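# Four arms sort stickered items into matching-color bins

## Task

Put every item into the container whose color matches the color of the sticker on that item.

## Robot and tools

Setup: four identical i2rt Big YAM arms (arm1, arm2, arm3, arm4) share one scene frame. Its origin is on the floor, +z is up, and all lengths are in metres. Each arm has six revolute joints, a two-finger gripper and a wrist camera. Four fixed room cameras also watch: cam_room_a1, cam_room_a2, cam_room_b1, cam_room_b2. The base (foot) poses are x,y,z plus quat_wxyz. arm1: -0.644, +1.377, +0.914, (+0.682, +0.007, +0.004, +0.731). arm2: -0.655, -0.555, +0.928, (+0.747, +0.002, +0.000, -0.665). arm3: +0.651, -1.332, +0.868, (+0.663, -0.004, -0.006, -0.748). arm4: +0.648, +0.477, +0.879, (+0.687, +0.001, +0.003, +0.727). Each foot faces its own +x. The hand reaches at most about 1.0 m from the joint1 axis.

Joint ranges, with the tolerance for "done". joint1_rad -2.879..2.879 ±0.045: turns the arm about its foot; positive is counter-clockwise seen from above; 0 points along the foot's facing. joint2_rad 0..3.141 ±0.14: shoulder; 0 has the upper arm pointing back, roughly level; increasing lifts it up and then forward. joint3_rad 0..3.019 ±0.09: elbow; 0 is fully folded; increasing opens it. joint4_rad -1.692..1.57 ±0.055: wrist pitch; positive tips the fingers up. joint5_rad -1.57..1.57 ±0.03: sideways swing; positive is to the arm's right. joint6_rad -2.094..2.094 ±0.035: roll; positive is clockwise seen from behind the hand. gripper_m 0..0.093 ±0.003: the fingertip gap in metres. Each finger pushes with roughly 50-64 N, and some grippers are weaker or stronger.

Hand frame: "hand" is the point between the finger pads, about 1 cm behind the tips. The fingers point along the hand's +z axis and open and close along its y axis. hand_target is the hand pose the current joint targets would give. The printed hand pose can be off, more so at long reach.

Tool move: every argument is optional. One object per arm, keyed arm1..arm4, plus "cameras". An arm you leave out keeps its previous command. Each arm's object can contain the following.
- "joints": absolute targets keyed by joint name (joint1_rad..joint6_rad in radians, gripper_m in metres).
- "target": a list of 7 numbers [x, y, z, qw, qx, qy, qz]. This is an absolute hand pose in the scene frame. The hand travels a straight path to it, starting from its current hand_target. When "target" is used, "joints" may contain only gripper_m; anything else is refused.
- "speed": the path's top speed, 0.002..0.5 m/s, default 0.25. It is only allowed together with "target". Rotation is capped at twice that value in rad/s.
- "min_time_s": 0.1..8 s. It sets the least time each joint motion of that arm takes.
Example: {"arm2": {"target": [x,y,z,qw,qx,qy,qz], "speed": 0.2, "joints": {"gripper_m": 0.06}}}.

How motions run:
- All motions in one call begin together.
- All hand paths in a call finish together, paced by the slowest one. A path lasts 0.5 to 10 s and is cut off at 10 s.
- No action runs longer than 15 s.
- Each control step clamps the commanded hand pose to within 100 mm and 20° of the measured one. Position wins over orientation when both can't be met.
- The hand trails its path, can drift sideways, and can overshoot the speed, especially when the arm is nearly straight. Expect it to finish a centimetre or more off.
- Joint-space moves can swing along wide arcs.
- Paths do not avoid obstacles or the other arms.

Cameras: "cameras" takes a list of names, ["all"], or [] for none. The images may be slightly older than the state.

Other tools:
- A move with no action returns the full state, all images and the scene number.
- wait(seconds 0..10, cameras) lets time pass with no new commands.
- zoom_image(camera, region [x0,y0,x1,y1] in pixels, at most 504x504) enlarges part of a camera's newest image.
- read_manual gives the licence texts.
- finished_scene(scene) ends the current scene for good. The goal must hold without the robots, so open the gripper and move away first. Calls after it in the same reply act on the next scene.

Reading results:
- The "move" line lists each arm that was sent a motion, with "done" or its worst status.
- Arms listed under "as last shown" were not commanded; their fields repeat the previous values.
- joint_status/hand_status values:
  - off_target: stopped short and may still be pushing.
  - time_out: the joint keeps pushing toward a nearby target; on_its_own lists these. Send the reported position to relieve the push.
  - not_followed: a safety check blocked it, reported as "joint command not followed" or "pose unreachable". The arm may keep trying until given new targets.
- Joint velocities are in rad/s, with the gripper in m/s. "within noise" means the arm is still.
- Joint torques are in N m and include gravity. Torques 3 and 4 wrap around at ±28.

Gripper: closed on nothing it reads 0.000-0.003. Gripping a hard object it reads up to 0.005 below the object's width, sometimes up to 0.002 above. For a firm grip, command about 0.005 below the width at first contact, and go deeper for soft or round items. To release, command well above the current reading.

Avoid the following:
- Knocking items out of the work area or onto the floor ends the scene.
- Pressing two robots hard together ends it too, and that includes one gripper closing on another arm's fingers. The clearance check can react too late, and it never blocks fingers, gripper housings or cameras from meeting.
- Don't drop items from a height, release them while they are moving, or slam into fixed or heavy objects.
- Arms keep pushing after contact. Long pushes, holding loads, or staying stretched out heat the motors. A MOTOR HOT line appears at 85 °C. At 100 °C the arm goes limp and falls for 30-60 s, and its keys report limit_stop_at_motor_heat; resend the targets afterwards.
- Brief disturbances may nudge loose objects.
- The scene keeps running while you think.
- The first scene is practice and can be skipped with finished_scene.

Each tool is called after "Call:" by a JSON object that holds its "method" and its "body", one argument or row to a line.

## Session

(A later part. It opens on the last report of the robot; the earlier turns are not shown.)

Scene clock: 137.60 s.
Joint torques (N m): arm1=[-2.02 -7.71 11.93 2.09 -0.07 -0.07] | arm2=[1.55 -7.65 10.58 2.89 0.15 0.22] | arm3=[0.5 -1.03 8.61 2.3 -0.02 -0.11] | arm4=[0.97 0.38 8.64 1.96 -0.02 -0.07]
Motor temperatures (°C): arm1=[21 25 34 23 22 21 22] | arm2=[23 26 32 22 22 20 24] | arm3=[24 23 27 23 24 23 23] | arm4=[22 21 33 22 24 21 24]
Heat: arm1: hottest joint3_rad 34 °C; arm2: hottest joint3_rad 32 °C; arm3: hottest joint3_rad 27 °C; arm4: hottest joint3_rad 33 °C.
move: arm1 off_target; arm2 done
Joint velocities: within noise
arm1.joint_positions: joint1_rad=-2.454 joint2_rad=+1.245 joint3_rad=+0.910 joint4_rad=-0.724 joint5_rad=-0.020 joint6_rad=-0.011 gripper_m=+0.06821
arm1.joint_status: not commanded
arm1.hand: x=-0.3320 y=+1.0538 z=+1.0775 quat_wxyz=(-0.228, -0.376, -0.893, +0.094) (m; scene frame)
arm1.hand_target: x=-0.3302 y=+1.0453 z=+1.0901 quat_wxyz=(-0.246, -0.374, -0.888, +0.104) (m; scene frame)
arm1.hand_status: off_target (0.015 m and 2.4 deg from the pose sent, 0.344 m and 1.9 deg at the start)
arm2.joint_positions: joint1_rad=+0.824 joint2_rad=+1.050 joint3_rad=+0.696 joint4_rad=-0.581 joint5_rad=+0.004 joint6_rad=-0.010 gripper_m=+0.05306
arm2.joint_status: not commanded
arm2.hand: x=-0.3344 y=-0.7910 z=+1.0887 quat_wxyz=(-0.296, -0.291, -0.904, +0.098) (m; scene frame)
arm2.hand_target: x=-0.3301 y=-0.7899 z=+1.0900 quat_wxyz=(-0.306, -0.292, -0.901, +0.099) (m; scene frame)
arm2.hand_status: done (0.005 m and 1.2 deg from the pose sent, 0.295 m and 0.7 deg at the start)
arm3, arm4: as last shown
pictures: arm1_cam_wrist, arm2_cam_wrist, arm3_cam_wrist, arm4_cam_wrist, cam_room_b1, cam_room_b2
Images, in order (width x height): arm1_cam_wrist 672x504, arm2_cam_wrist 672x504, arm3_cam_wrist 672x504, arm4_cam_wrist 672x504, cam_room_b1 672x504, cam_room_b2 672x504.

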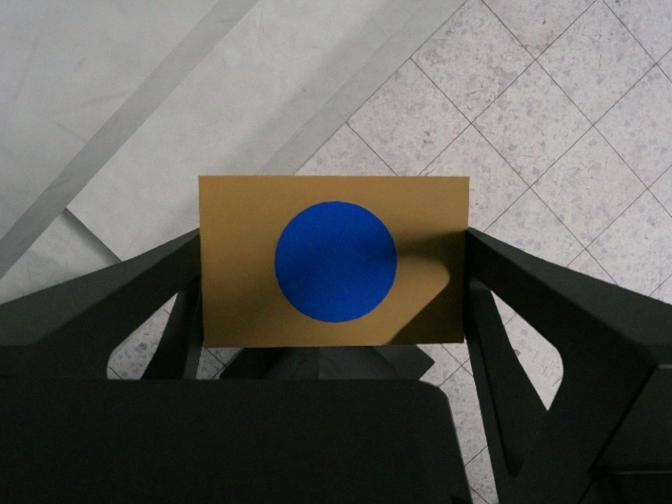

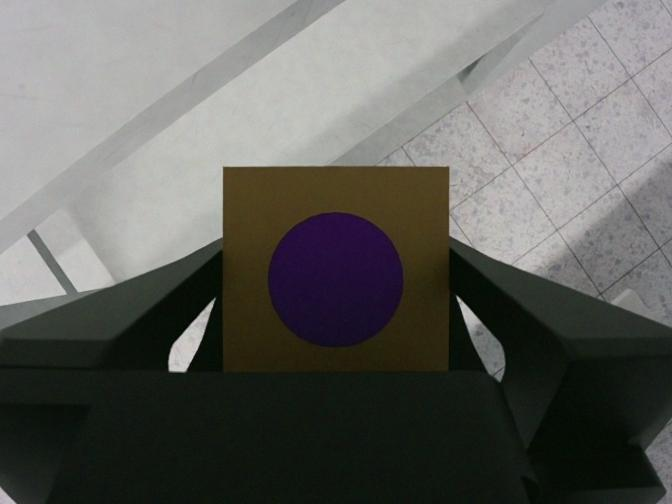

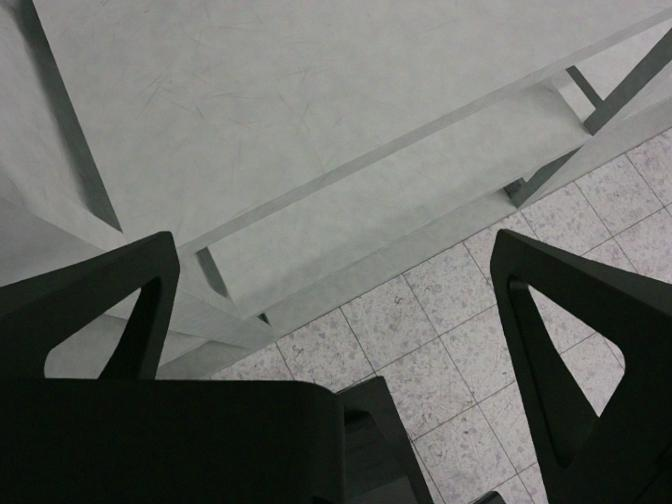

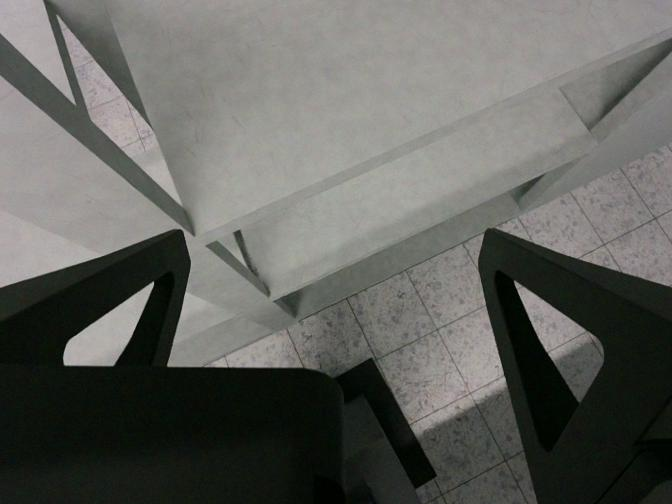

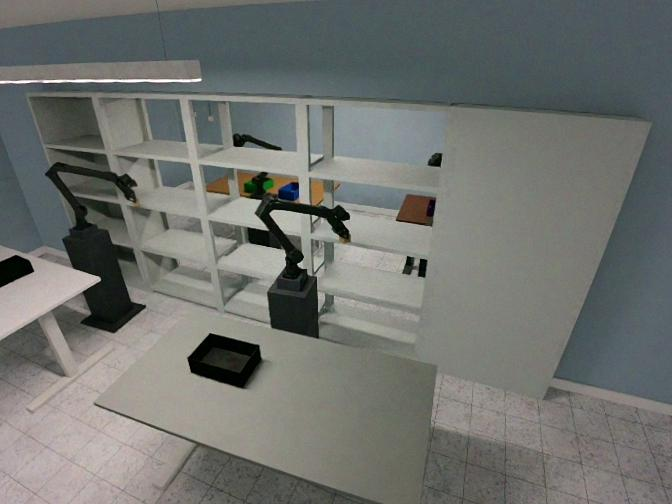

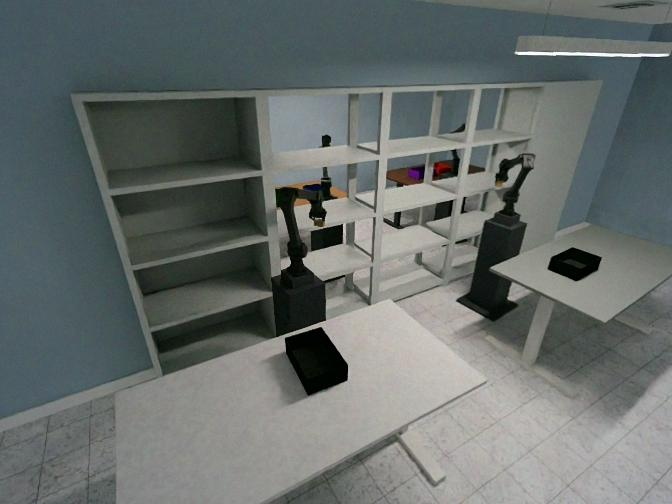

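Call:
{"method": "move", "body": {
  "arm1": {"target":[-0.152,0.850,1.075,-0.2462,-0.3742,-0.888,0.1038],"speed":0.2},
  "arm2": {"target":[-0.132,-0.935,1.07,-0.3057,-0.2926,-0.9006,0.0993],"speed":0.2},
  "cameras": ["cam_room_a1","cam_room_a2"]
}}

Call:
{"method": "zoom_image", "body": {
  "camera": "cam_room_a1",
  "region": [250, 130, 420, 260]
}}

Call:
{"method": "zoom_image", "body": {
  "camera": "cam_room_a2",
  "region": [310, 110, 480, 240]
}}

Scene clock: 148.90 s.
Joint torques (N m): arm1=[-3.19 -16.62 17.11 0.75 -0.08 -0.07] | arm2=[1.08 -16.38 15.41 1.52 0 0.17] | arm3=[0.62 -1.03 8.62 2.29 -0.03 -0.11] | arm4=[0.91 0.26 8.65 1.99 0.02 -0.08]
Motor temperatures (°C): arm1=[21 25 34 23 22 21 22] | arm2=[23 26 33 22 22 20 24] | arm3=[24 23 27 23 24 23 23] | arm4=[22 21 34 22 24 21 24]
Heat: arm1: hottest joint3_rad 34 °C; arm2: hottest joint3_rad 33 °C; arm3: hottest joint3_rad 27 °C; arm4: hottest joint3_rad 34 °C.
move: arm1 off_target; arm2 off_target
Joint velocities: within noise
arm1.joint_positions: joint1_rad=-2.456 joint2_rad=+1.911 joint3_rad=+1.631 joint4_rad=-0.787 joint5_rad=-0.021 joint6_rad=-0.012 gripper_m=+0.06821
arm1.joint_status: not commanded
arm1.hand: x=-0.1604 y=+0.8700 z=+1.0474 quat_wxyz=(-0.225, -0.376, -0.894, +0.093) (m; scene frame)
arm1.hand_target: x=-0.1533 y=+0.8515 z=+1.0754 quat_wxyz=(-0.247, -0.374, -0.888, +0.104) (m; scene frame)
arm1.hand_status: off_target (0.035 m and 2.9 deg from the pose sent, 0.272 m and 2.4 deg at the start)
arm2.joint_positions: joint1_rad=+0.824 joint2_rad=+1.701 joint3_rad=+1.240 joint4_rad=-0.485 joint5_rad=+0.004 joint6_rad=-0.010 gripper_m=+0.05306
arm2.joint_status: not commanded
arm2.hand: x=-0.1502 y=-0.9250 z=+1.0539 quat_wxyz=(-0.292, -0.291, -0.906, +0.097) (m; scene frame)
arm2.hand_target: x=-0.1330 y=-0.9342 z=+1.0702 quat_wxyz=(-0.306, -0.292, -0.901, +0.099) (m; scene frame)
arm2.hand_status: off_target (0.026 m and 1.8 deg from the pose sent, 0.249 m and 1.2 deg at the start)
arm3, arm4: as last shown
pictures: cam_room_a1, cam_room_a2
Images, in order (width x height): cam_room_a1 672x504, cam_room_a2 672x504.

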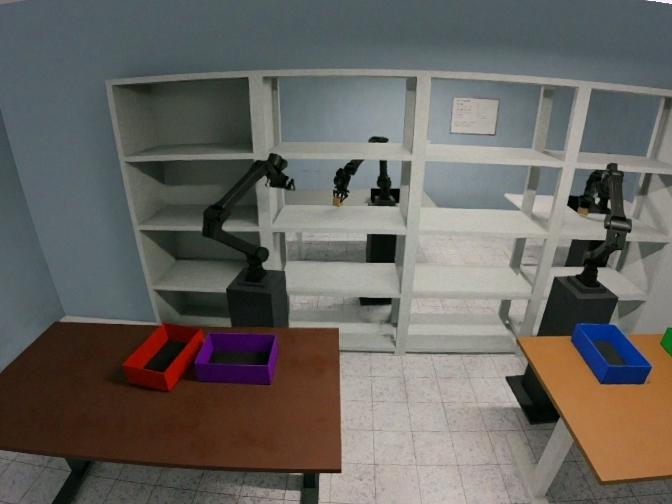

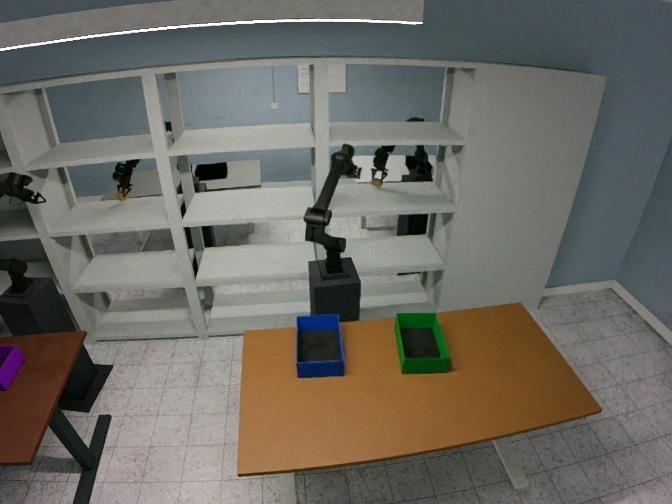

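Scaled by 2.965.

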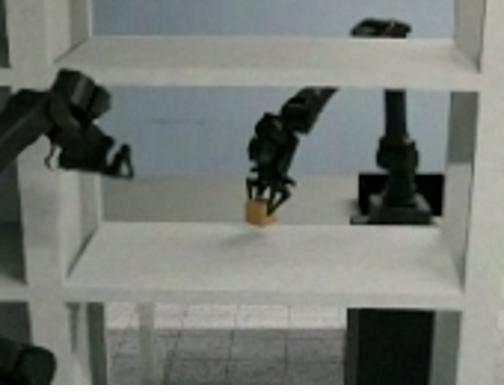

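Scaled by 2.965.

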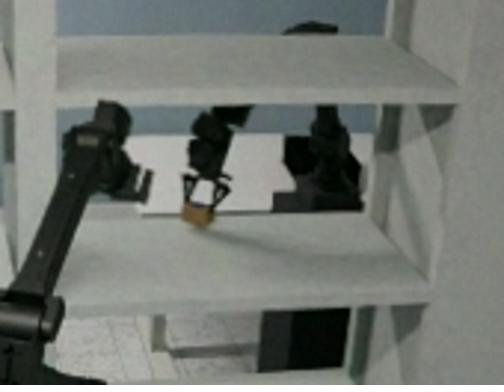

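Call:
{"method": "move", "body": {
  "arm1": {"target":[-0.145,0.840,1.055,-0.2462,-0.3742,-0.888,0.1038],"speed":0.06},
  "arm2": {"target":[-0.126,-0.937,1.05,-0.3057,-0.2926,-0.9006,0.0993],"speed":0.06}
}}

Call:
{"method": "move", "body": {
  "arm1": {"target":[-0.145,0.840,1.043,-0.2462,-0.3742,-0.888,0.1038],"speed":0.06},
  "arm2": {"target":[-0.126,-0.937,1.038,-0.3057,-0.2926,-0.9006,0.0993],"speed":0.06},
  "cameras": ["cam_room_a1","cam_room_a2","arm1_cam_wrist","arm2_cam_wrist"]
}}

Call:
{"method": "zoom_image", "body": {
  "camera": "cam_room_a1",
  "region": [300, 170, 380, 230]
}}

Call:
{"method": "zoom_image", "body": {
  "camera": "cam_room_a2",
  "region": [350, 140, 430, 200]
}}

Scene clock: 156.47 s.
Joint torques (N m): arm1=[-2.78 -16.26 16.65 1.66 -0.05 -0.03] | arm2=[1.44 -16.73 14.56 2.84 0.08 0.2] | arm3=[0.56 -1.03 8.57 2.32 -0.03 -0.13] | arm4=[1.14 0.44 8.72 1.99 0.01 -0.08]
Motor temperatures (°C): arm1=[21 26 36 23 22 21 22] | arm2=[23 26 35 22 22 20 24] | arm3=[24 23 28 23 24 23 23] | arm4=[22 21 34 22 24 21 24]
Heat: arm1: hottest joint3_rad 36 °C; arm2: hottest joint3_rad 35 °C; arm3: hottest joint3_rad 28 °C; arm4: hottest joint3_rad 34 °C.
move: arm1 off_target; arm2 off_target
Joint velocities: within noise
arm1.joint_positions: joint1_rad=-2.459 joint2_rad=+1.946 joint3_rad=+1.649 joint4_rad=-0.787 joint5_rad=-0.023 joint6_rad=-0.015 gripper_m=+0.06821
arm1.joint_status: not commanded
arm1.hand: x=-0.1577 y=+0.8641 z=+1.0321 quat_wxyz=(-0.218, -0.377, -0.896, +0.089) (m; scene frame)
arm1.hand_target: x=-0.1468 y=+0.8416 z=+1.0555 quat_wxyz=(-0.246, -0.374, -0.888, +0.104) (m; scene frame)
arm1.hand_status: off_target (0.036 m and 3.8 deg from the pose sent, 0.035 m and 2.9 deg at the start)
arm2.joint_positions: joint1_rad=+0.824 joint2_rad=+1.735 joint3_rad=+1.240 joint4_rad=-0.475 joint5_rad=+0.004 joint6_rad=-0.010 gripper_m=+0.05306
arm2.joint_status: not commanded
arm2.hand: x=-0.1489 y=-0.9259 z=+1.0348 quat_wxyz=(-0.281, -0.292, -0.909, +0.093) (m; scene frame)
arm2.hand_target: x=-0.1274 y=-0.9359 z=+1.0507 quat_wxyz=(-0.306, -0.292, -0.901, +0.099) (m; scene frame)
arm2.hand_status: off_target (0.030 m and 3.1 deg from the pose sent, 0.027 m and 1.8 deg at the start)
arm3, arm4: as last shown
pictures: none

Scene clock: 157.43 s.
Joint torques (N m): arm1=[-2.9 -16.38 15.21 2 -0.02 -0.03] | arm2=[1.44 -16.5 13.46 2.89 0.09 0.2] | arm3=[0.73 -1.08 8.59 2.26 -0.03 -0.12] | arm4=[0.56 0.09 8.69 1.85 -0.01 -0.1]
Motor temperatures (°C): arm1=[21 26 36 23 22 21 22] | arm2=[23 26 35 22 22 20 24] | arm3=[24 23 28 23 24 23 23] | arm4=[22 21 34 22 24 21 24]
Heat: arm1: hottest joint3_rad 36 °C; arm2: hottest joint3_rad 35 °C; arm3: hottest joint3_rad 28 °C; arm4: hottest joint3_rad 34 °C.
move: arm1 off_target; arm2 off_target
Joint velocities: within noise
arm1.joint_positions: joint1_rad=-2.459 joint2_rad=+1.953 joint3_rad=+1.649 joint4_rad=-0.763 joint5_rad=-0.023 joint6_rad=-0.015 gripper_m=+0.06821
arm1.joint_status: not commanded
arm1.hand: x=-0.1541 y=+0.8603 z=+1.0305 quat_wxyz=(-0.225, -0.376, -0.894, +0.093) (m; scene frame)
arm1.hand_target: x=-0.1461 y=+0.8410 z=+1.0433 quat_wxyz=(-0.246, -0.374, -0.888, +0.104) (m; scene frame)
arm1.hand_status: off_target (0.026 m and 2.8 deg from the pose sent, 0.029 m and 3.8 deg at the start)
arm2.joint_positions: joint1_rad=+0.824 joint2_rad=+1.748 joint3_rad=+1.240 joint4_rad=-0.446 joint5_rad=+0.004 joint6_rad=-0.010 gripper_m=+0.05306
arm2.joint_status: not commanded
arm2.hand: x=-0.1444 y=-0.9291 z=+1.0311 quat_wxyz=(-0.288, -0.291, -0.907, +0.096) (m; scene frame)
arm2.hand_target: x=-0.1268 y=-0.9363 z=+1.0383 quat_wxyz=(-0.306, -0.292, -0.901, +0.099) (m; scene frame)
arm2.hand_status: off_target (0.021 m and 2.2 deg from the pose sent, 0.026 m and 3.1 deg at the start)
arm3, arm4: as last shown
pictures: arm1_cam_wrist, arm2_cam_wrist, cam_room_a1, cam_room_a2
Images, in order (width x height): arm1_cam_wrist 672x504, arm2_cam_wrist 672x504, cam_room_a1 672x504, cam_room_a2 672x504.

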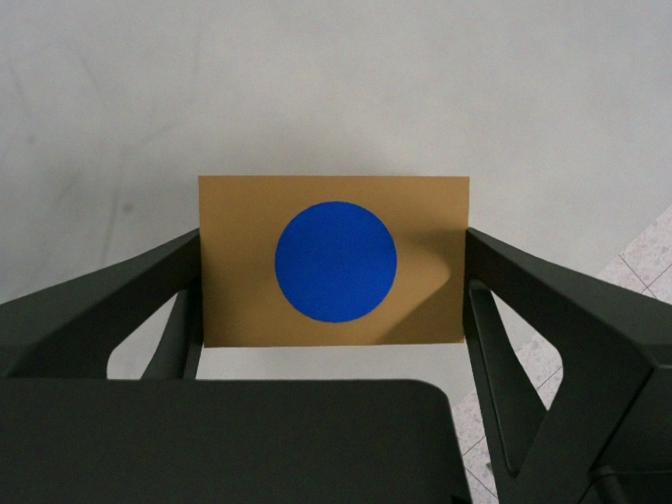

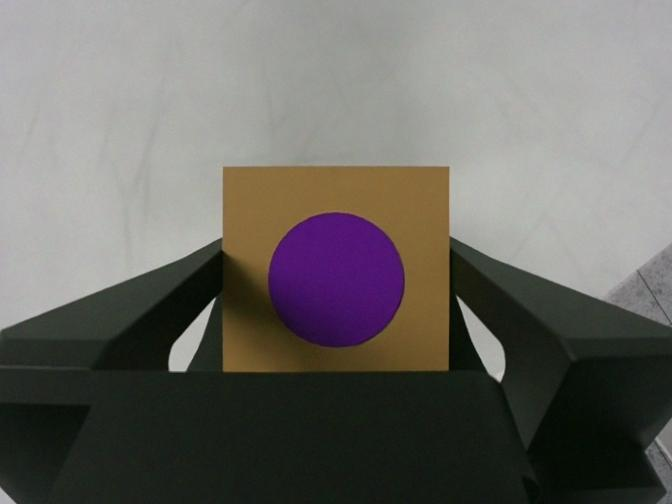

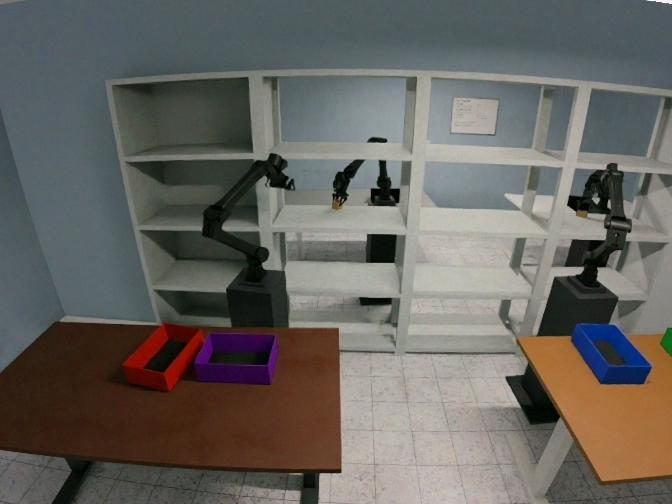

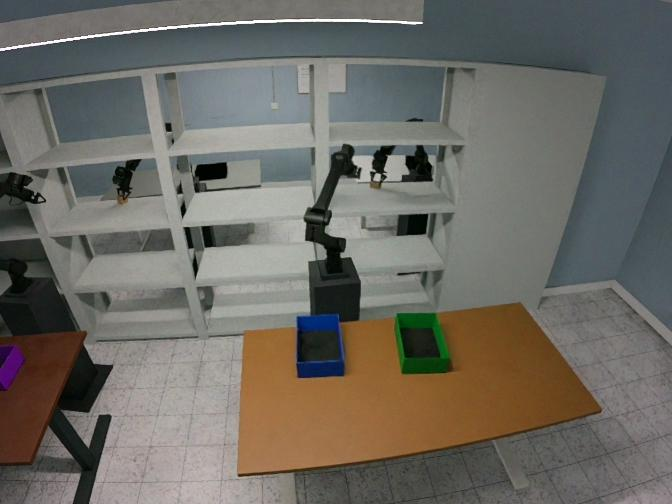

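Scaled by 6.300.

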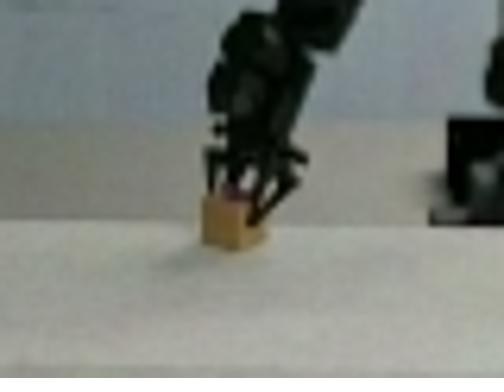

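Scaled by 6.300.

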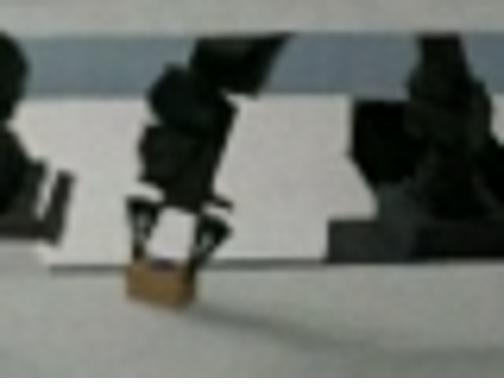

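Call:
{"method": "move", "body": {
  "arm1": {"target":[-0.145,0.840,1.036,-0.2462,-0.3742,-0.888,0.1038],"speed":0.06},
  "arm2": {"target":[-0.126,-0.937,1.030,-0.3057,-0.2926,-0.9006,0.0993],"speed":0.06}
}}

Call:
{"method": "move", "body": {
  "arm1": {"joints":{"gripper_m":0.09}},
  "arm2": {"joints":{"gripper_m":0.09}},
  "cameras": ["arm1_cam_wrist","arm2_cam_wrist"]
}}

Scene clock: 164.47 s.
Joint torques (N m): arm1=[-2.55 -15.62 14.5 1.8 -0.07 -0.03] | arm2=[1.26 -16.26 12.72 2.84 0.09 0.19] | arm3=[0.73 -1.14 8.58 2.28 -0.03 -0.12] | arm4=[0.91 0.15 8.65 1.89 -0.01 -0.1]
Motor temperatures (°C): arm1=[21 26 36 23 21 21 22] | arm2=[23 26 36 22 22 20 24] | arm3=[24 23 28 23 24 23 23] | arm4=[22 21 34 22 24 21 24]
Heat: arm1: hottest joint3_rad 36 °C; arm2: hottest joint3_rad 36 °C; arm3: hottest joint3_rad 28 °C; arm4: hottest joint3_rad 34 °C.
move: arm1 off_target; arm2 off_target
Joint velocities: within noise
arm1.joint_positions: joint1_rad=-2.459 joint2_rad=+1.956 joint3_rad=+1.649 joint4_rad=-0.747 joint5_rad=-0.023 joint6_rad=-0.015 gripper_m=+0.06821
arm1.joint_status: not commanded
arm1.hand: x=-0.1518 y=+0.8578 z=+1.0303 quat_wxyz=(-0.231, -0.375, -0.893, +0.095) (m; scene frame)
arm1.hand_target: x=-0.1458 y=+0.8407 z=+1.0362 quat_wxyz=(-0.246, -0.374, -0.888, +0.104) (m; scene frame)
arm1.hand_status: off_target (0.020 m and 2.1 deg from the pose sent, 0.023 m and 2.8 deg at the start)
arm2.joint_positions: joint1_rad=+0.824 joint2_rad=+1.754 joint3_rad=+1.240 joint4_rad=-0.425 joint5_rad=+0.004 joint6_rad=-0.010 gripper_m=+0.05306
arm2.joint_status: not commanded
arm2.hand: x=-0.1411 y=-0.9315 z=+1.0304 quat_wxyz=(-0.295, -0.291, -0.905, +0.098) (m; scene frame)
arm2.hand_target: x=-0.1266 y=-0.9365 z=+1.0300 quat_wxyz=(-0.306, -0.292, -0.901, +0.099) (m; scene frame)
arm2.hand_status: off_target (0.016 m and 1.4 deg from the pose sent, 0.020 m and 2.2 deg at the start)
arm3, arm4: as last shown
pictures: none

Scene clock: 165.03 s.
Joint torques (N m): arm1=[-3.25 -16.5 14.38 1.8 -0.05 -0.04] | arm2=[1.38 -16.26 12.72 2.77 0.09 0.2] | arm3=[0.67 -0.97 8.65 2.3 -0.03 -0.12] | arm4=[0.97 -0.26 8.73 1.92 0.01 -0.05]
Motor temperatures (°C): arm1=[21 26 36 23 21 21 22] | arm2=[23 26 36 22 22 20 24] | arm3=[24 23 28 23 24 23 23] | arm4=[22 21 34 22 24 21 24]
Heat: arm1: hottest joint3_rad 36 °C; arm2: hottest joint3_rad 36 °C; arm3: hottest joint3_rad 28 °C; arm4: hottest joint3_rad 34 °C.
move: arm1 done; arm2 done
Joint velocities: within noise
arm1.joint_positions: joint1_rad=-2.459 joint2_rad=+1.961 joint3_rad=+1.649 joint4_rad=-0.747 joint5_rad=-0.023 joint6_rad=-0.015 gripper_m=+0.08996
arm1.joint_status: all done
arm1.hand: x=-0.1519 y=+0.8579 z=+1.0263 quat_wxyz=(-0.229, -0.375, -0.893, +0.094) (m; scene frame)
arm1.hand_target: x=-0.1458 y=+0.8407 z=+1.0363 quat_wxyz=(-0.246, -0.374, -0.888, +0.104) (m; scene frame)
arm1.hand_status: not commanded
arm2.joint_positions: joint1_rad=+0.824 joint2_rad=+1.754 joint3_rad=+1.240 joint4_rad=-0.423 joint5_rad=+0.004 joint6_rad=-0.010 gripper_m=+0.08993
arm2.joint_status: all done
arm2.hand: x=-0.1408 y=-0.9317 z=+1.0306 quat_wxyz=(-0.296, -0.291, -0.905, +0.098) (m; scene frame)
arm2.hand_target: x=-0.1265 y=-0.9365 z=+1.0301 quat_wxyz=(-0.306, -0.293, -0.901, +0.099) (m; scene frame)
arm2.hand_status: not commanded
arm3, arm4: as last shown
pictures: arm1_cam_wrist, arm2_cam_wrist
Images, in order (width x height): arm1_cam_wrist 672x504, arm2_cam_wrist 672x504.

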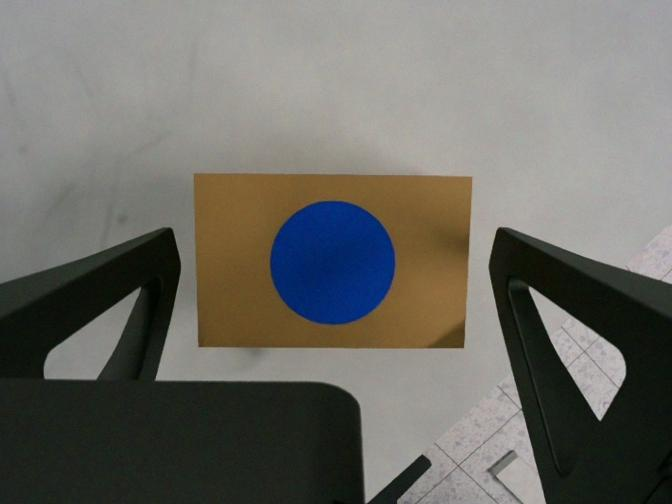

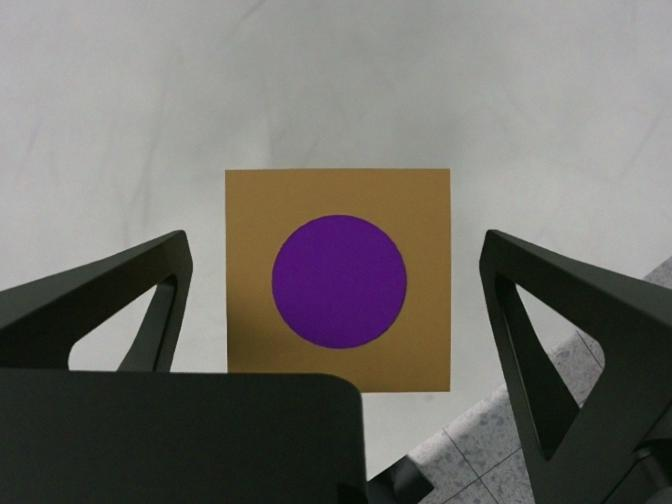

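Call:
{"method": "move", "body": {
  "arm1": {"target":[-0.235,0.93,1.10,-0.2462,-0.3742,-0.888,0.1038],"speed":0.2},
  "arm2": {"target":[-0.235,-0.87,1.10,-0.3057,-0.2926,-0.9006,0.0993],"speed":0.2},
  "arm3": {"target":[0.15,-1.12,1.15,-0.1257,0.8688,-0.2823,-0.3868],"speed":0.2},
  "arm4": {"target":[0.13,0.61,1.15,-0.1579,0.8418,-0.3547,-0.3748],"speed":0.2},
  "cameras": ["arm1_cam_wrist","arm2_cam_wrist","arm3_cam_wrist","arm4_cam_wrist"]
}}

Call:
{"method": "move", "body": {
  "arm1": {"target":[-0.37,1.08,1.16,-0.2462,-0.3742,-0.888,0.1038],"speed":0.2},
  "arm2": {"target":[-0.37,-0.76,1.16,-0.3057,-0.2926,-0.9006,0.0993],"speed":0.2},
  "arm3": {"target":[-0.02,-1.02,1.11,-0.1257,0.8688,-0.2823,-0.3868],"speed":0.2},
  "arm4": {"target":[-0.02,0.72,1.11,-0.1579,0.8418,-0.3547,-0.3748],"speed":0.2},
  "cameras": ["arm3_cam_wrist","arm4_cam_wrist","cam_room_a1","cam_room_a2"]
}}

Scene clock: 184.53 s.
Joint torques (N m): arm1=[-2.84 -13.68 11.03 0.91 -0.09 -0.06] | arm2=[-0.15 -13.74 9.72 1.42 -0.19 0.03] | arm3=[2.37 -12.34 14.09 1.95 0.26 0.04] | arm4=[3.14 -10.87 12.92 1.5 0.58 0.17]
Motor temperatures (°C): arm1=[21 27 36 23 21 21 22] | arm2=[23 26 36 22 22 20 23] | arm3=[24 23 29 23 24 23 23] | arm4=[22 21 34 22 24 21 24]
Heat: arm1: hottest joint3_rad 36 °C; arm2: hottest joint3_rad 36 °C; arm3: hottest joint3_rad 29 °C; arm4: hottest joint3_rad 34 °C.
move: arm1 done; arm2 off_target; arm3 off_target; arm4 off_target
Joint velocities: within noise
arm1.joint_positions: joint1_rad=-2.470 joint2_rad=+1.625 joint3_rad=+1.343 joint4_rad=-0.738 joint5_rad=-0.029 joint6_rad=-0.024 gripper_m=+0.08996
arm1.joint_status: not commanded
arm1.hand: x=-0.2283 y=+0.9319 z=+1.0936 quat_wxyz=(-0.246, -0.374, -0.889, +0.102) (m; scene frame)
arm1.hand_target: x=-0.2349 y=+0.9299 z=+1.0999 quat_wxyz=(-0.246, -0.374, -0.888, +0.104) (m; scene frame)
arm1.hand_status: done (0.009 m and 0.3 deg from the pose sent, 0.133 m and 2.4 deg at the start)
arm2.joint_positions: joint1_rad=+0.821 joint2_rad=+1.396 joint3_rad=+1.013 joint4_rad=-0.508 joint5_rad=-0.002 joint6_rad=-0.010 gripper_m=+0.08993
arm2.joint_status: not commanded
arm2.hand: x=-0.2256 y=-0.8710 z=+1.1074 quat_wxyz=(-0.317, -0.289, -0.897, +0.102) (m; scene frame)
arm2.hand_target: x=-0.2348 y=-0.8699 z=+1.1000 quat_wxyz=(-0.306, -0.293, -0.901, +0.099) (m; scene frame)
arm2.hand_status: off_target (0.012 m and 1.5 deg from the pose sent, 0.132 m and 1.3 deg at the start)
arm3.joint_positions: joint1_rad=-1.780 joint2_rad=+1.297 joint3_rad=+1.075 joint4_rad=-0.604 joint5_rad=+0.236 joint6_rad=+0.195 gripper_m=+0.09400
arm3.joint_status: not commanded
arm3.hand: x=+0.1700 y=-1.1201 z=+1.1145 quat_wxyz=(+0.128, -0.883, +0.284, +0.351) (m; scene frame)
arm3.hand_target: x=+0.1522 y=-1.1209 z=+1.1502 quat_wxyz=(+0.125, -0.869, +0.282, +0.387) (m; scene frame)
arm3.hand_status: off_target (0.041 m and 4.5 deg from the pose sent, 0.283 m and 10.1 deg at the start)
arm4.joint_positions: joint1_rad=+1.396 joint2_rad=+1.338 joint3_rad=+1.105 joint4_rad=-0.698 joint5_rad=+0.501 joint6_rad=+0.504 gripper_m=+0.09398
arm4.joint_status: not commanded
arm4.hand: x=+0.1551 y=+0.6216 z=+1.1255 quat_wxyz=(-0.170, +0.851, -0.357, -0.345) (m; scene frame)
arm4.hand_target: x=+0.1323 y=+0.6094 z=+1.1501 quat_wxyz=(-0.157, +0.842, -0.355, -0.375) (m; scene frame)
arm4.hand_status: off_target (0.037 m and 3.8 deg from the pose sent, 0.298 m and 19.9 deg at the start)
pictures: arm1_cam_wrist, arm2_cam_wrist, arm3_cam_wrist, arm4_cam_wrist
Images, in order (width x height): arm1_cam_wrist 672x504, arm2_cam_wrist 672x504, arm3_cam_wrist 672x504, arm4_cam_wrist 672x504.

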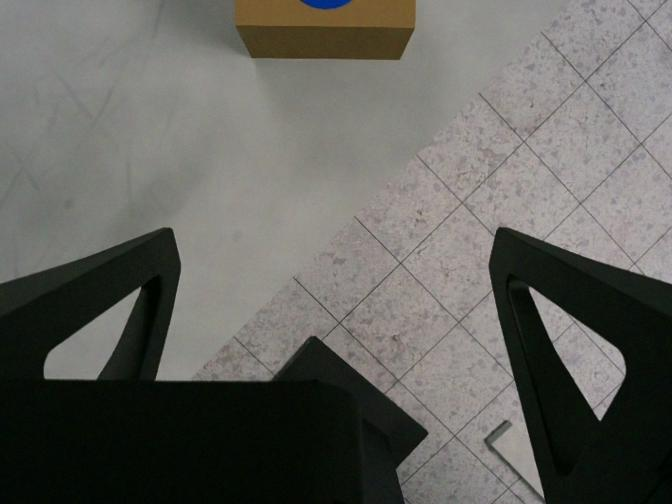

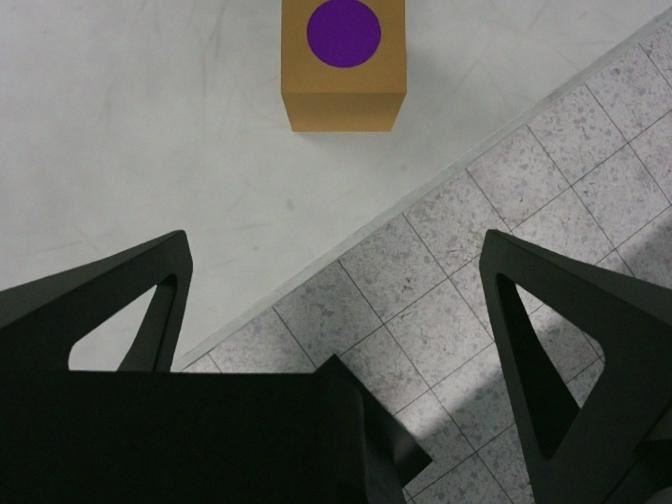

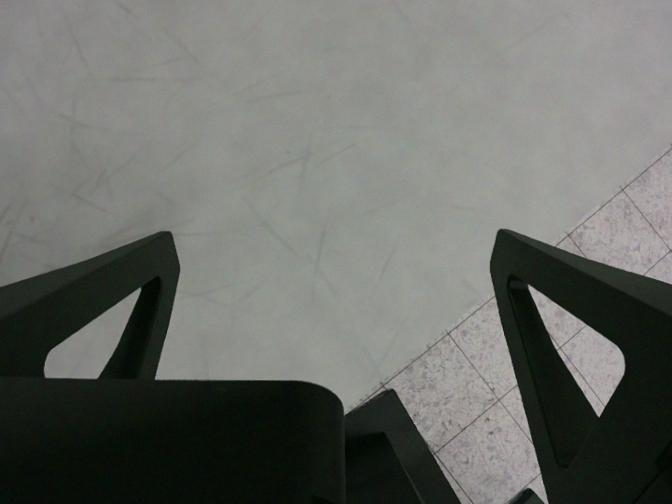

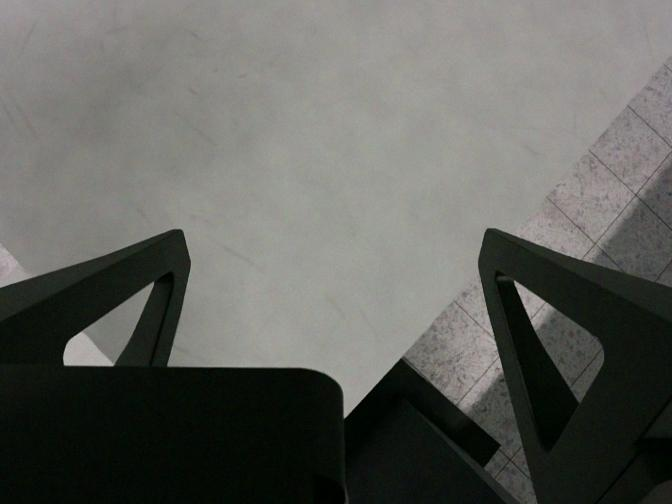

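Scene clock: 186.47 s.
Joint torques (N m): arm1=[-2.78 -3.55 11.62 0.87 -0.08 -0.05] | arm2=[1.55 -4.6 10.47 1.46 0.15 0.21] | arm3=[0.73 -20.6 14.04 1.18 0.03 -0.12] | arm4=[1.55 -22.01 12.36 0.75 0.23 -0.11]
Motor temperatures (°C): arm1=[21 27 36 23 21 21 22] | arm2=[23 26 36 22 22 20 23] | arm3=[24 23 29 23 24 23 23] | arm4=[22 21 35 22 24 21 24]
Heat: arm1: hottest joint3_rad 36 °C; arm2: hottest joint3_rad 36 °C; arm3: hottest joint3_rad 29 °C; arm4: hottest joint3_rad 35 °C.
move: arm1 done; arm2 off_target; arm3 off_target; arm4 off_target
Joint velocities: within noise
arm1.joint_positions: joint1_rad=-2.474 joint2_rad=+1.039 joint3_rad=+0.963 joint4_rad=-0.929 joint5_rad=-0.031 joint6_rad=-0.028 gripper_m=+0.08996
arm1.joint_status: not commanded
arm1.hand: x=-0.3660 y=+1.0818 z=+1.1624 quat_wxyz=(-0.253, -0.372, -0.887, +0.105) (m; scene frame)
arm1.hand_target: x=-0.3700 y=+1.0800 z=+1.1600 quat_wxyz=(-0.246, -0.374, -0.888, +0.104) (m; scene frame)
arm1.hand_status: done (0.005 m and 0.8 deg from the pose sent, 0.215 m and 0.3 deg at the start)
arm2.joint_positions: joint1_rad=+0.831 joint2_rad=+0.833 joint3_rad=+0.778 joint4_rad=-0.827 joint5_rad=+0.008 joint6_rad=-0.006 gripper_m=+0.08993
arm2.joint_status: not commanded
arm2.hand: x=-0.3673 y=-0.7655 z=+1.1719 quat_wxyz=(-0.320, -0.288, -0.896, +0.106) (m; scene frame)
arm2.hand_target: x=-0.3701 y=-0.7600 z=+1.1601 quat_wxyz=(-0.306, -0.292, -0.901, +0.099) (m; scene frame)
arm2.hand_status: off_target (0.013 m and 2.0 deg from the pose sent, 0.190 m and 1.5 deg at the start)
arm3.joint_positions: joint1_rad=-1.824 joint2_rad=+1.809 joint3_rad=+1.577 joint4_rad=-0.552 joint5_rad=+0.190 joint6_rad=+0.162 gripper_m=+0.09400
arm3.joint_status: not commanded
arm3.hand: x=-0.0097 y=-1.0339 z=+1.0841 quat_wxyz=(+0.122, -0.878, +0.281, +0.368) (m; scene frame)
arm3.hand_target: x=-0.0185 y=-1.0207 z=+1.1103 quat_wxyz=(+0.126, -0.869, +0.282, +0.387) (m; scene frame)
arm3.hand_status: off_target (0.031 m and 2.5 deg from the pose sent, 0.215 m and 4.5 deg at the start)
arm4.joint_positions: joint1_rad=+1.257 joint2_rad=+1.813 joint3_rad=+1.522 joint4_rad=-0.581 joint5_rad=+0.403 joint6_rad=+0.398 gripper_m=+0.09398
arm4.joint_status: not commanded
arm4.hand: x=-0.0061 y=+0.7211 z=+1.0742 quat_wxyz=(-0.162, +0.849, -0.362, -0.349) (m; scene frame)
arm4.hand_target: x=-0.0184 y=+0.7195 z=+1.1101 quat_wxyz=(-0.158, +0.842, -0.355, -0.375) (m; scene frame)
arm4.hand_status: off_target (0.038 m and 3.2 deg from the pose sent, 0.201 m and 3.8 deg at the start; pose on its path clipped on 12 of 58 steps)
pictures: arm3_cam_wrist, arm4_cam_wrist, cam_room_a1, cam_room_a2
Images, in order (width x height): arm3_cam_wrist 672x504, arm4_cam_wrist 672x504, cam_room_a1 672x504, cam_room_a2 672x504.

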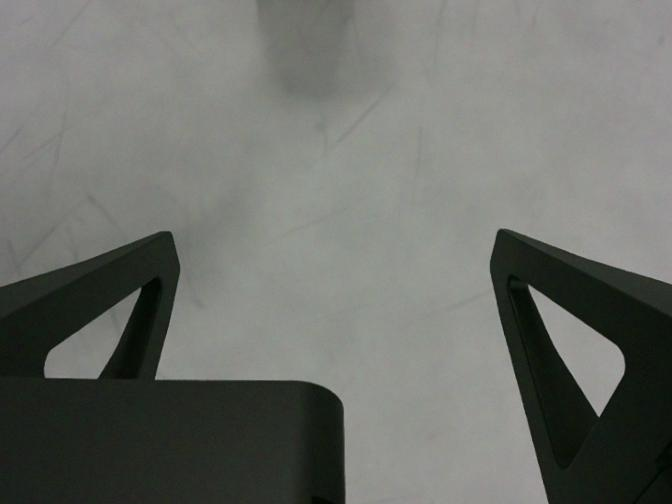

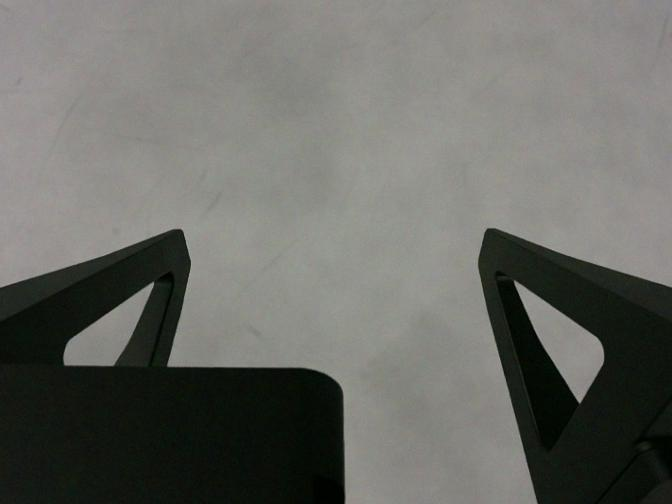

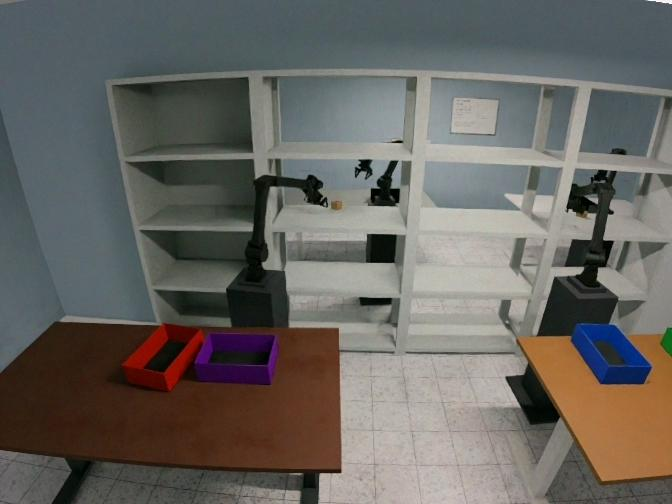

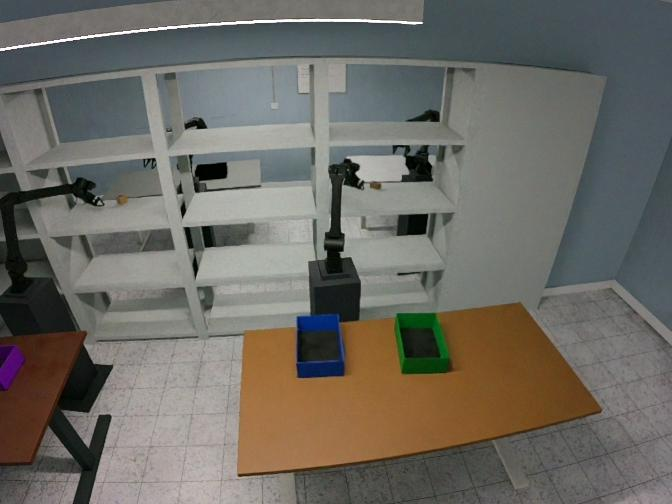

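Call:
{"method": "move", "body": {
  "arm3": {"target":[-0.095,-0.955,1.11,-0.1257,0.8688,-0.2823,-0.3868],"speed":0.15},
  "arm4": {"target":[-0.105,0.805,1.115,-0.1579,0.8418,-0.3547,-0.3748],"speed":0.15},
  "arm1": {"joints":{"joint1_rad":-2.474,"joint2_rad":0.8,"joint3_rad":0.7,"joint4_rad":-0.9},"min_time_s":2},
  "cameras": ["arm3_cam_wrist","arm4_cam_wrist"]
}}

Scene clock: 193.33 s.
Joint torques (N m): arm1=[-2.14 -2.37 11.47 2 -0.11 -0.07] | arm2=[1.55 -4.54 10.44 1.47 0.16 0.21] | arm3=[0.85 -24.41 14.61 1.09 0 -0.11] | arm4=[1.2 -23.18 13.19 0.66 0.11 -0.07]
Motor temperatures (°C): arm1=[21 26 37 23 21 21 22] | arm2=[23 25 34 22 22 20 23] | arm3=[24 23 30 23 24 23 23] | arm4=[22 23 36 22 24 21 24]
Heat: arm1: hottest joint3_rad 37 °C; arm2: hottest joint3_rad 34 °C; arm3: hottest joint3_rad 30 °C; arm4: hottest joint3_rad 36 °C.
move: arm1 done; arm3 off_target; arm4 off_target
Joint velocities: within noise
arm1.joint_positions: joint1_rad=-2.474 joint2_rad=+0.810 joint3_rad=+0.699 joint4_rad=-0.920 joint5_rad=-0.031 joint6_rad=-0.028 gripper_m=+0.08996
arm1.joint_status: all done
arm1.hand: x=-0.4242 y=+1.1452 z=+1.1068 quat_wxyz=(-0.241, -0.374, -0.890, +0.100) (m; scene frame)
arm1.hand_target: x=-0.4213 y=+1.1427 z=+1.1127 quat_wxyz=(-0.255, -0.368, -0.888, +0.106) (m; scene frame)
arm1.hand_status: not commanded
arm2: as last shown
arm3.joint_positions: joint1_rad=-1.869 joint2_rad=+2.072 joint3_rad=+1.991 joint4_rad=-0.691 joint5_rad=+0.157 joint6_rad=+0.131 gripper_m=+0.09400
arm3.joint_status: not commanded
arm3.hand: x=-0.0872 y=-0.9693 z=+1.0895 quat_wxyz=(+0.121, -0.877, +0.282, +0.371) (m; scene frame)
arm3.hand_target: x=-0.0936 y=-0.9557 z=+1.1099 quat_wxyz=(+0.126, -0.869, +0.282, +0.387) (m; scene frame)
arm3.hand_status: off_target (0.026 m and 2.1 deg from the pose sent, 0.119 m and 2.5 deg at the start)
arm4.joint_positions: joint1_rad=+1.178 joint2_rad=+2.070 joint3_rad=+1.978 joint4_rad=-0.718 joint5_rad=+0.343 joint6_rad=+0.330 gripper_m=+0.09398
arm4.joint_status: not commanded
arm4.hand: x=-0.0934 y=+0.8006 z=+1.1045 quat_wxyz=(-0.157, +0.843, -0.360, -0.367) (m; scene frame)
arm4.hand_target: x=-0.1041 y=+0.8046 z=+1.1152 quat_wxyz=(-0.158, +0.842, -0.355, -0.376) (m; scene frame)
arm4.hand_status: off_target (0.016 m and 1.1 deg from the pose sent, 0.136 m and 3.2 deg at the start)
pictures: arm3_cam_wrist, arm4_cam_wrist
Images, in order (width x height): arm3_cam_wrist 672x504, arm4_cam_wrist 672x504.

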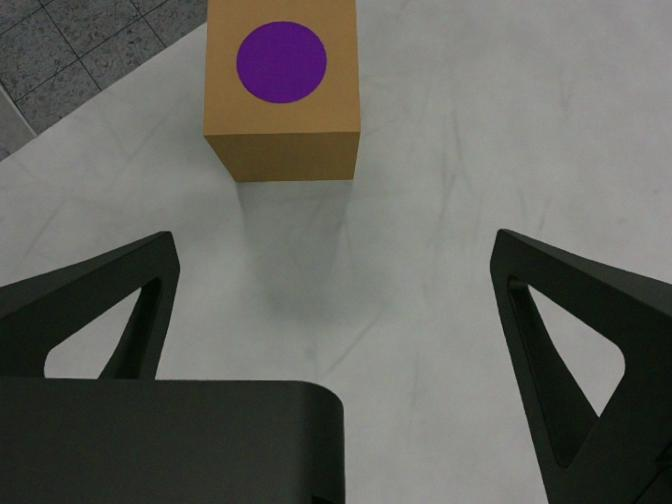

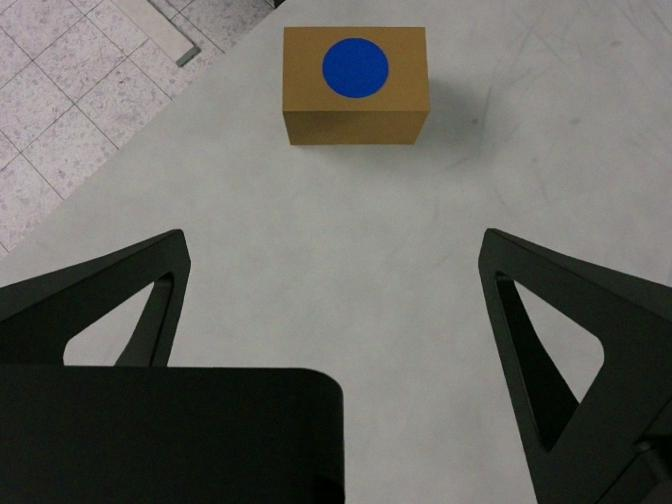

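Call:
{"method": "move", "body": {
  "arm3": {"target":[-0.163,-0.928,1.10,-0.1257,0.8688,-0.2823,-0.3868],"speed":0.15},
  "arm4": {"target":[-0.156,0.872,1.09,-0.1579,0.8418,-0.3547,-0.3748],"speed":0.15},
  "cameras": ["arm3_cam_wrist","arm4_cam_wrist"]
}}

Scene clock: 206.67 s.
Joint torques (N m): arm1=[-1.38 -1.61 11.48 1.91 -0.09 -0.03] | arm2=[1.44 -4.54 10.47 1.43 0.16 0.22] | arm3=[1.08 -28.28 14.6 1.11 0.14 -0.11] | arm4=[1.38 -26.11 13.22 0.72 0.13 -0.08]
Motor temperatures (°C): arm1=[21 25 37 23 21 21 22] | arm2=[23 25 33 22 22 20 23] | arm3=[24 24 32 23 24 23 23] | arm4=[22 25 37 22 24 21 24]
Heat: arm1: hottest joint3_rad 37 °C; arm2: hottest joint3_rad 33 °C; arm3: hottest joint3_rad 32 °C; arm4: hottest joint3_rad 37 °C.
move: arm3 off_target; arm4 off_target
Joint velocities: within noise
arm1, arm2: as last shown
arm3.joint_positions: joint1_rad=-1.869 joint2_rad=+2.382 joint3_rad=+2.510 joint4_rad=-0.900 joint5_rad=+0.157 joint6_rad=+0.131 gripper_m=+0.09400
arm3.joint_status: not commanded
arm3.hand: x=-0.1585 y=-0.9376 z=+1.0804 quat_wxyz=(+0.121, -0.877, +0.282, +0.371) (m; scene frame)
arm3.hand_target: x=-0.1617 y=-0.9287 z=+1.1000 quat_wxyz=(+0.126, -0.868, +0.282, +0.388) (m; scene frame)
arm3.hand_status: off_target (0.022 m and 2.1 deg from the pose sent, 0.087 m and 2.1 deg at the start)
arm4.joint_positions: joint1_rad=+1.112 joint2_rad=+2.347 joint3_rad=+2.398 joint4_rad=-0.844 joint5_rad=+0.300 joint6_rad=+0.285 gripper_m=+0.09398
arm4.joint_status: not commanded
arm4.hand: x=-0.1456 y=+0.8729 z=+1.0826 quat_wxyz=(-0.158, +0.842, -0.363, -0.367) (m; scene frame)
arm4.hand_target: x=-0.1551 y=+0.8716 z=+1.0900 quat_wxyz=(-0.158, +0.841, -0.355, -0.376) (m; scene frame)
arm4.hand_status: off_target (0.013 m and 1.3 deg from the pose sent, 0.096 m and 1.2 deg at the start)
pictures: arm3_cam_wrist, arm4_cam_wrist
Images, in order (width x height): arm3_cam_wrist 672x504, arm4_cam_wrist 672x504.

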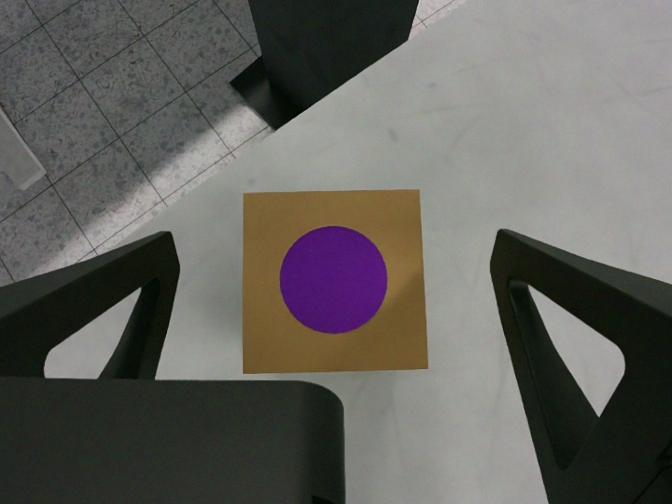

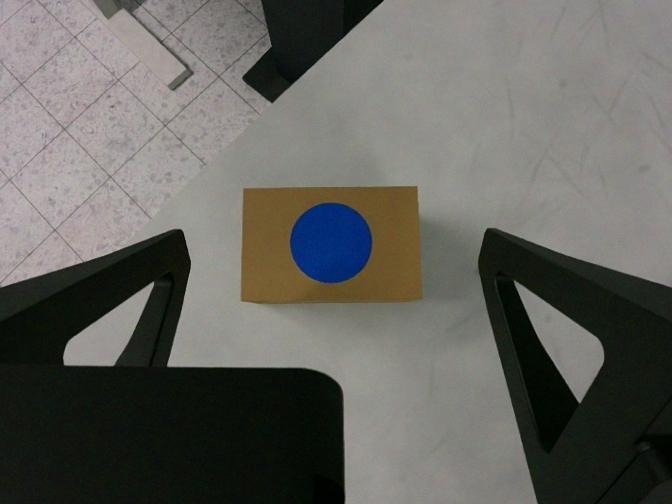

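Call:
{"method": "move", "body": {
  "arm3": {"target":[-0.161,-0.928,1.05,-0.1257,0.8688,-0.2823,-0.3868],"speed":0.1},
  "arm4": {"target":[-0.162,0.880,1.04,-0.1579,0.8418,-0.3547,-0.3748],"speed":0.1},
  "cameras": ["arm3_cam_wrist","arm4_cam_wrist"]
}}

Scene clock: 213.60 s.
Joint torques (N m): arm1=[-1.67 -2.02 11.59 1.8 -0.05 -0.06] | arm2=[1.49 -4.6 10.47 1.44 0.16 0.22] | arm3=[1.03 -30.39 9.63 2.07 0.09 -0.1] | arm4=[0.73 -26.87 10.35 1.63 0.11 -0.1]
Motor temperatures (°C): arm1=[21 25 37 23 21 21 22] | arm2=[23 25 33 22 22 20 23] | arm3=[24 25 32 23 24 23 23] | arm4=[22 25 38 22 24 21 24]
Heat: arm1: hottest joint3_rad 37 °C; arm2: hottest joint3_rad 33 °C; arm3: hottest joint3_rad 32 °C; arm4: hottest joint3_rad 38 °C.
move: arm3 off_target; arm4 off_target
Joint velocities: within noise
arm1, arm2: as last shown
arm3.joint_positions: joint1_rad=-1.869 joint2_rad=+2.380 joint3_rad=+2.392 joint4_rad=-0.772 joint5_rad=+0.157 joint6_rad=+0.131 gripper_m=+0.09400
arm3.joint_status: not commanded
arm3.hand: x=-0.1627 y=-0.9363 z=+1.0389 quat_wxyz=(+0.122, -0.874, +0.281, +0.376) (m; scene frame)
arm3.hand_target: x=-0.1609 y=-0.9282 z=+1.0500 quat_wxyz=(+0.126, -0.869, +0.282, +0.387) (m; scene frame)
arm3.hand_status: off_target (0.014 m and 1.4 deg from the pose sent, 0.032 m and 2.1 deg at the start)
arm4.joint_positions: joint1_rad=+1.112 joint2_rad=+2.379 joint3_rad=+2.377 joint4_rad=-0.770 joint5_rad=+0.296 joint6_rad=+0.281 gripper_m=+0.09398
arm4.joint_status: not commanded
arm4.hand: x=-0.1563 y=+0.8766 z=+1.0563 quat_wxyz=(-0.157, +0.838, -0.361, -0.377) (m; scene frame)
arm4.hand_target: x=-0.1612 y=+0.8797 z=+1.0401 quat_wxyz=(-0.158, +0.842, -0.355, -0.375) (m; scene frame)
arm4.hand_status: off_target (0.018 m and 0.8 deg from the pose sent, 0.046 m and 1.3 deg at the start)
pictures: arm3_cam_wrist, arm4_cam_wrist
Images, in order (width x height): arm3_cam_wrist 672x504, arm4_cam_wrist 672x504.

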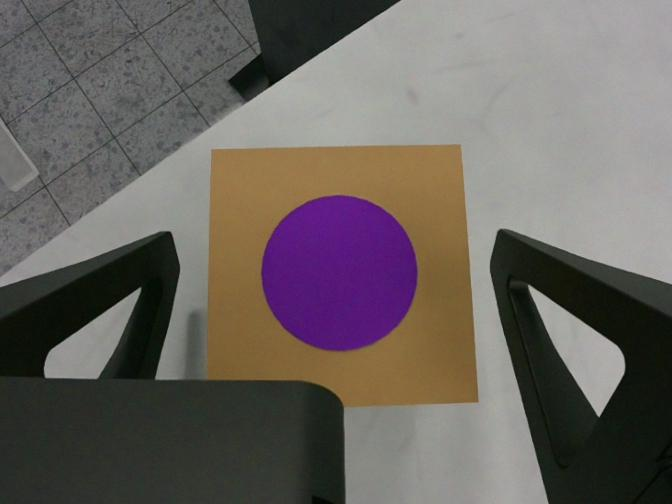

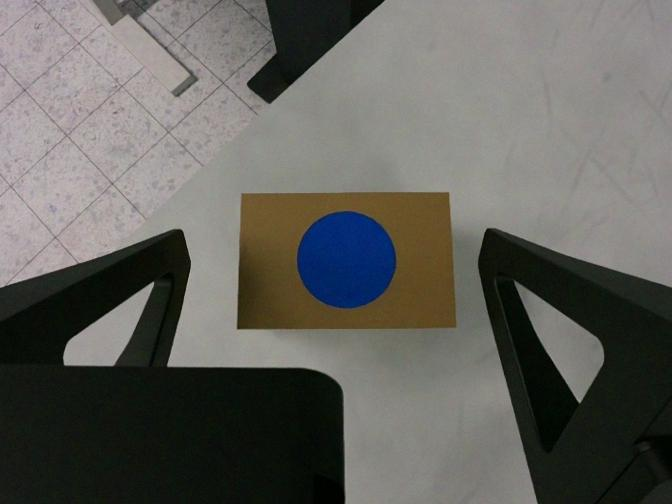

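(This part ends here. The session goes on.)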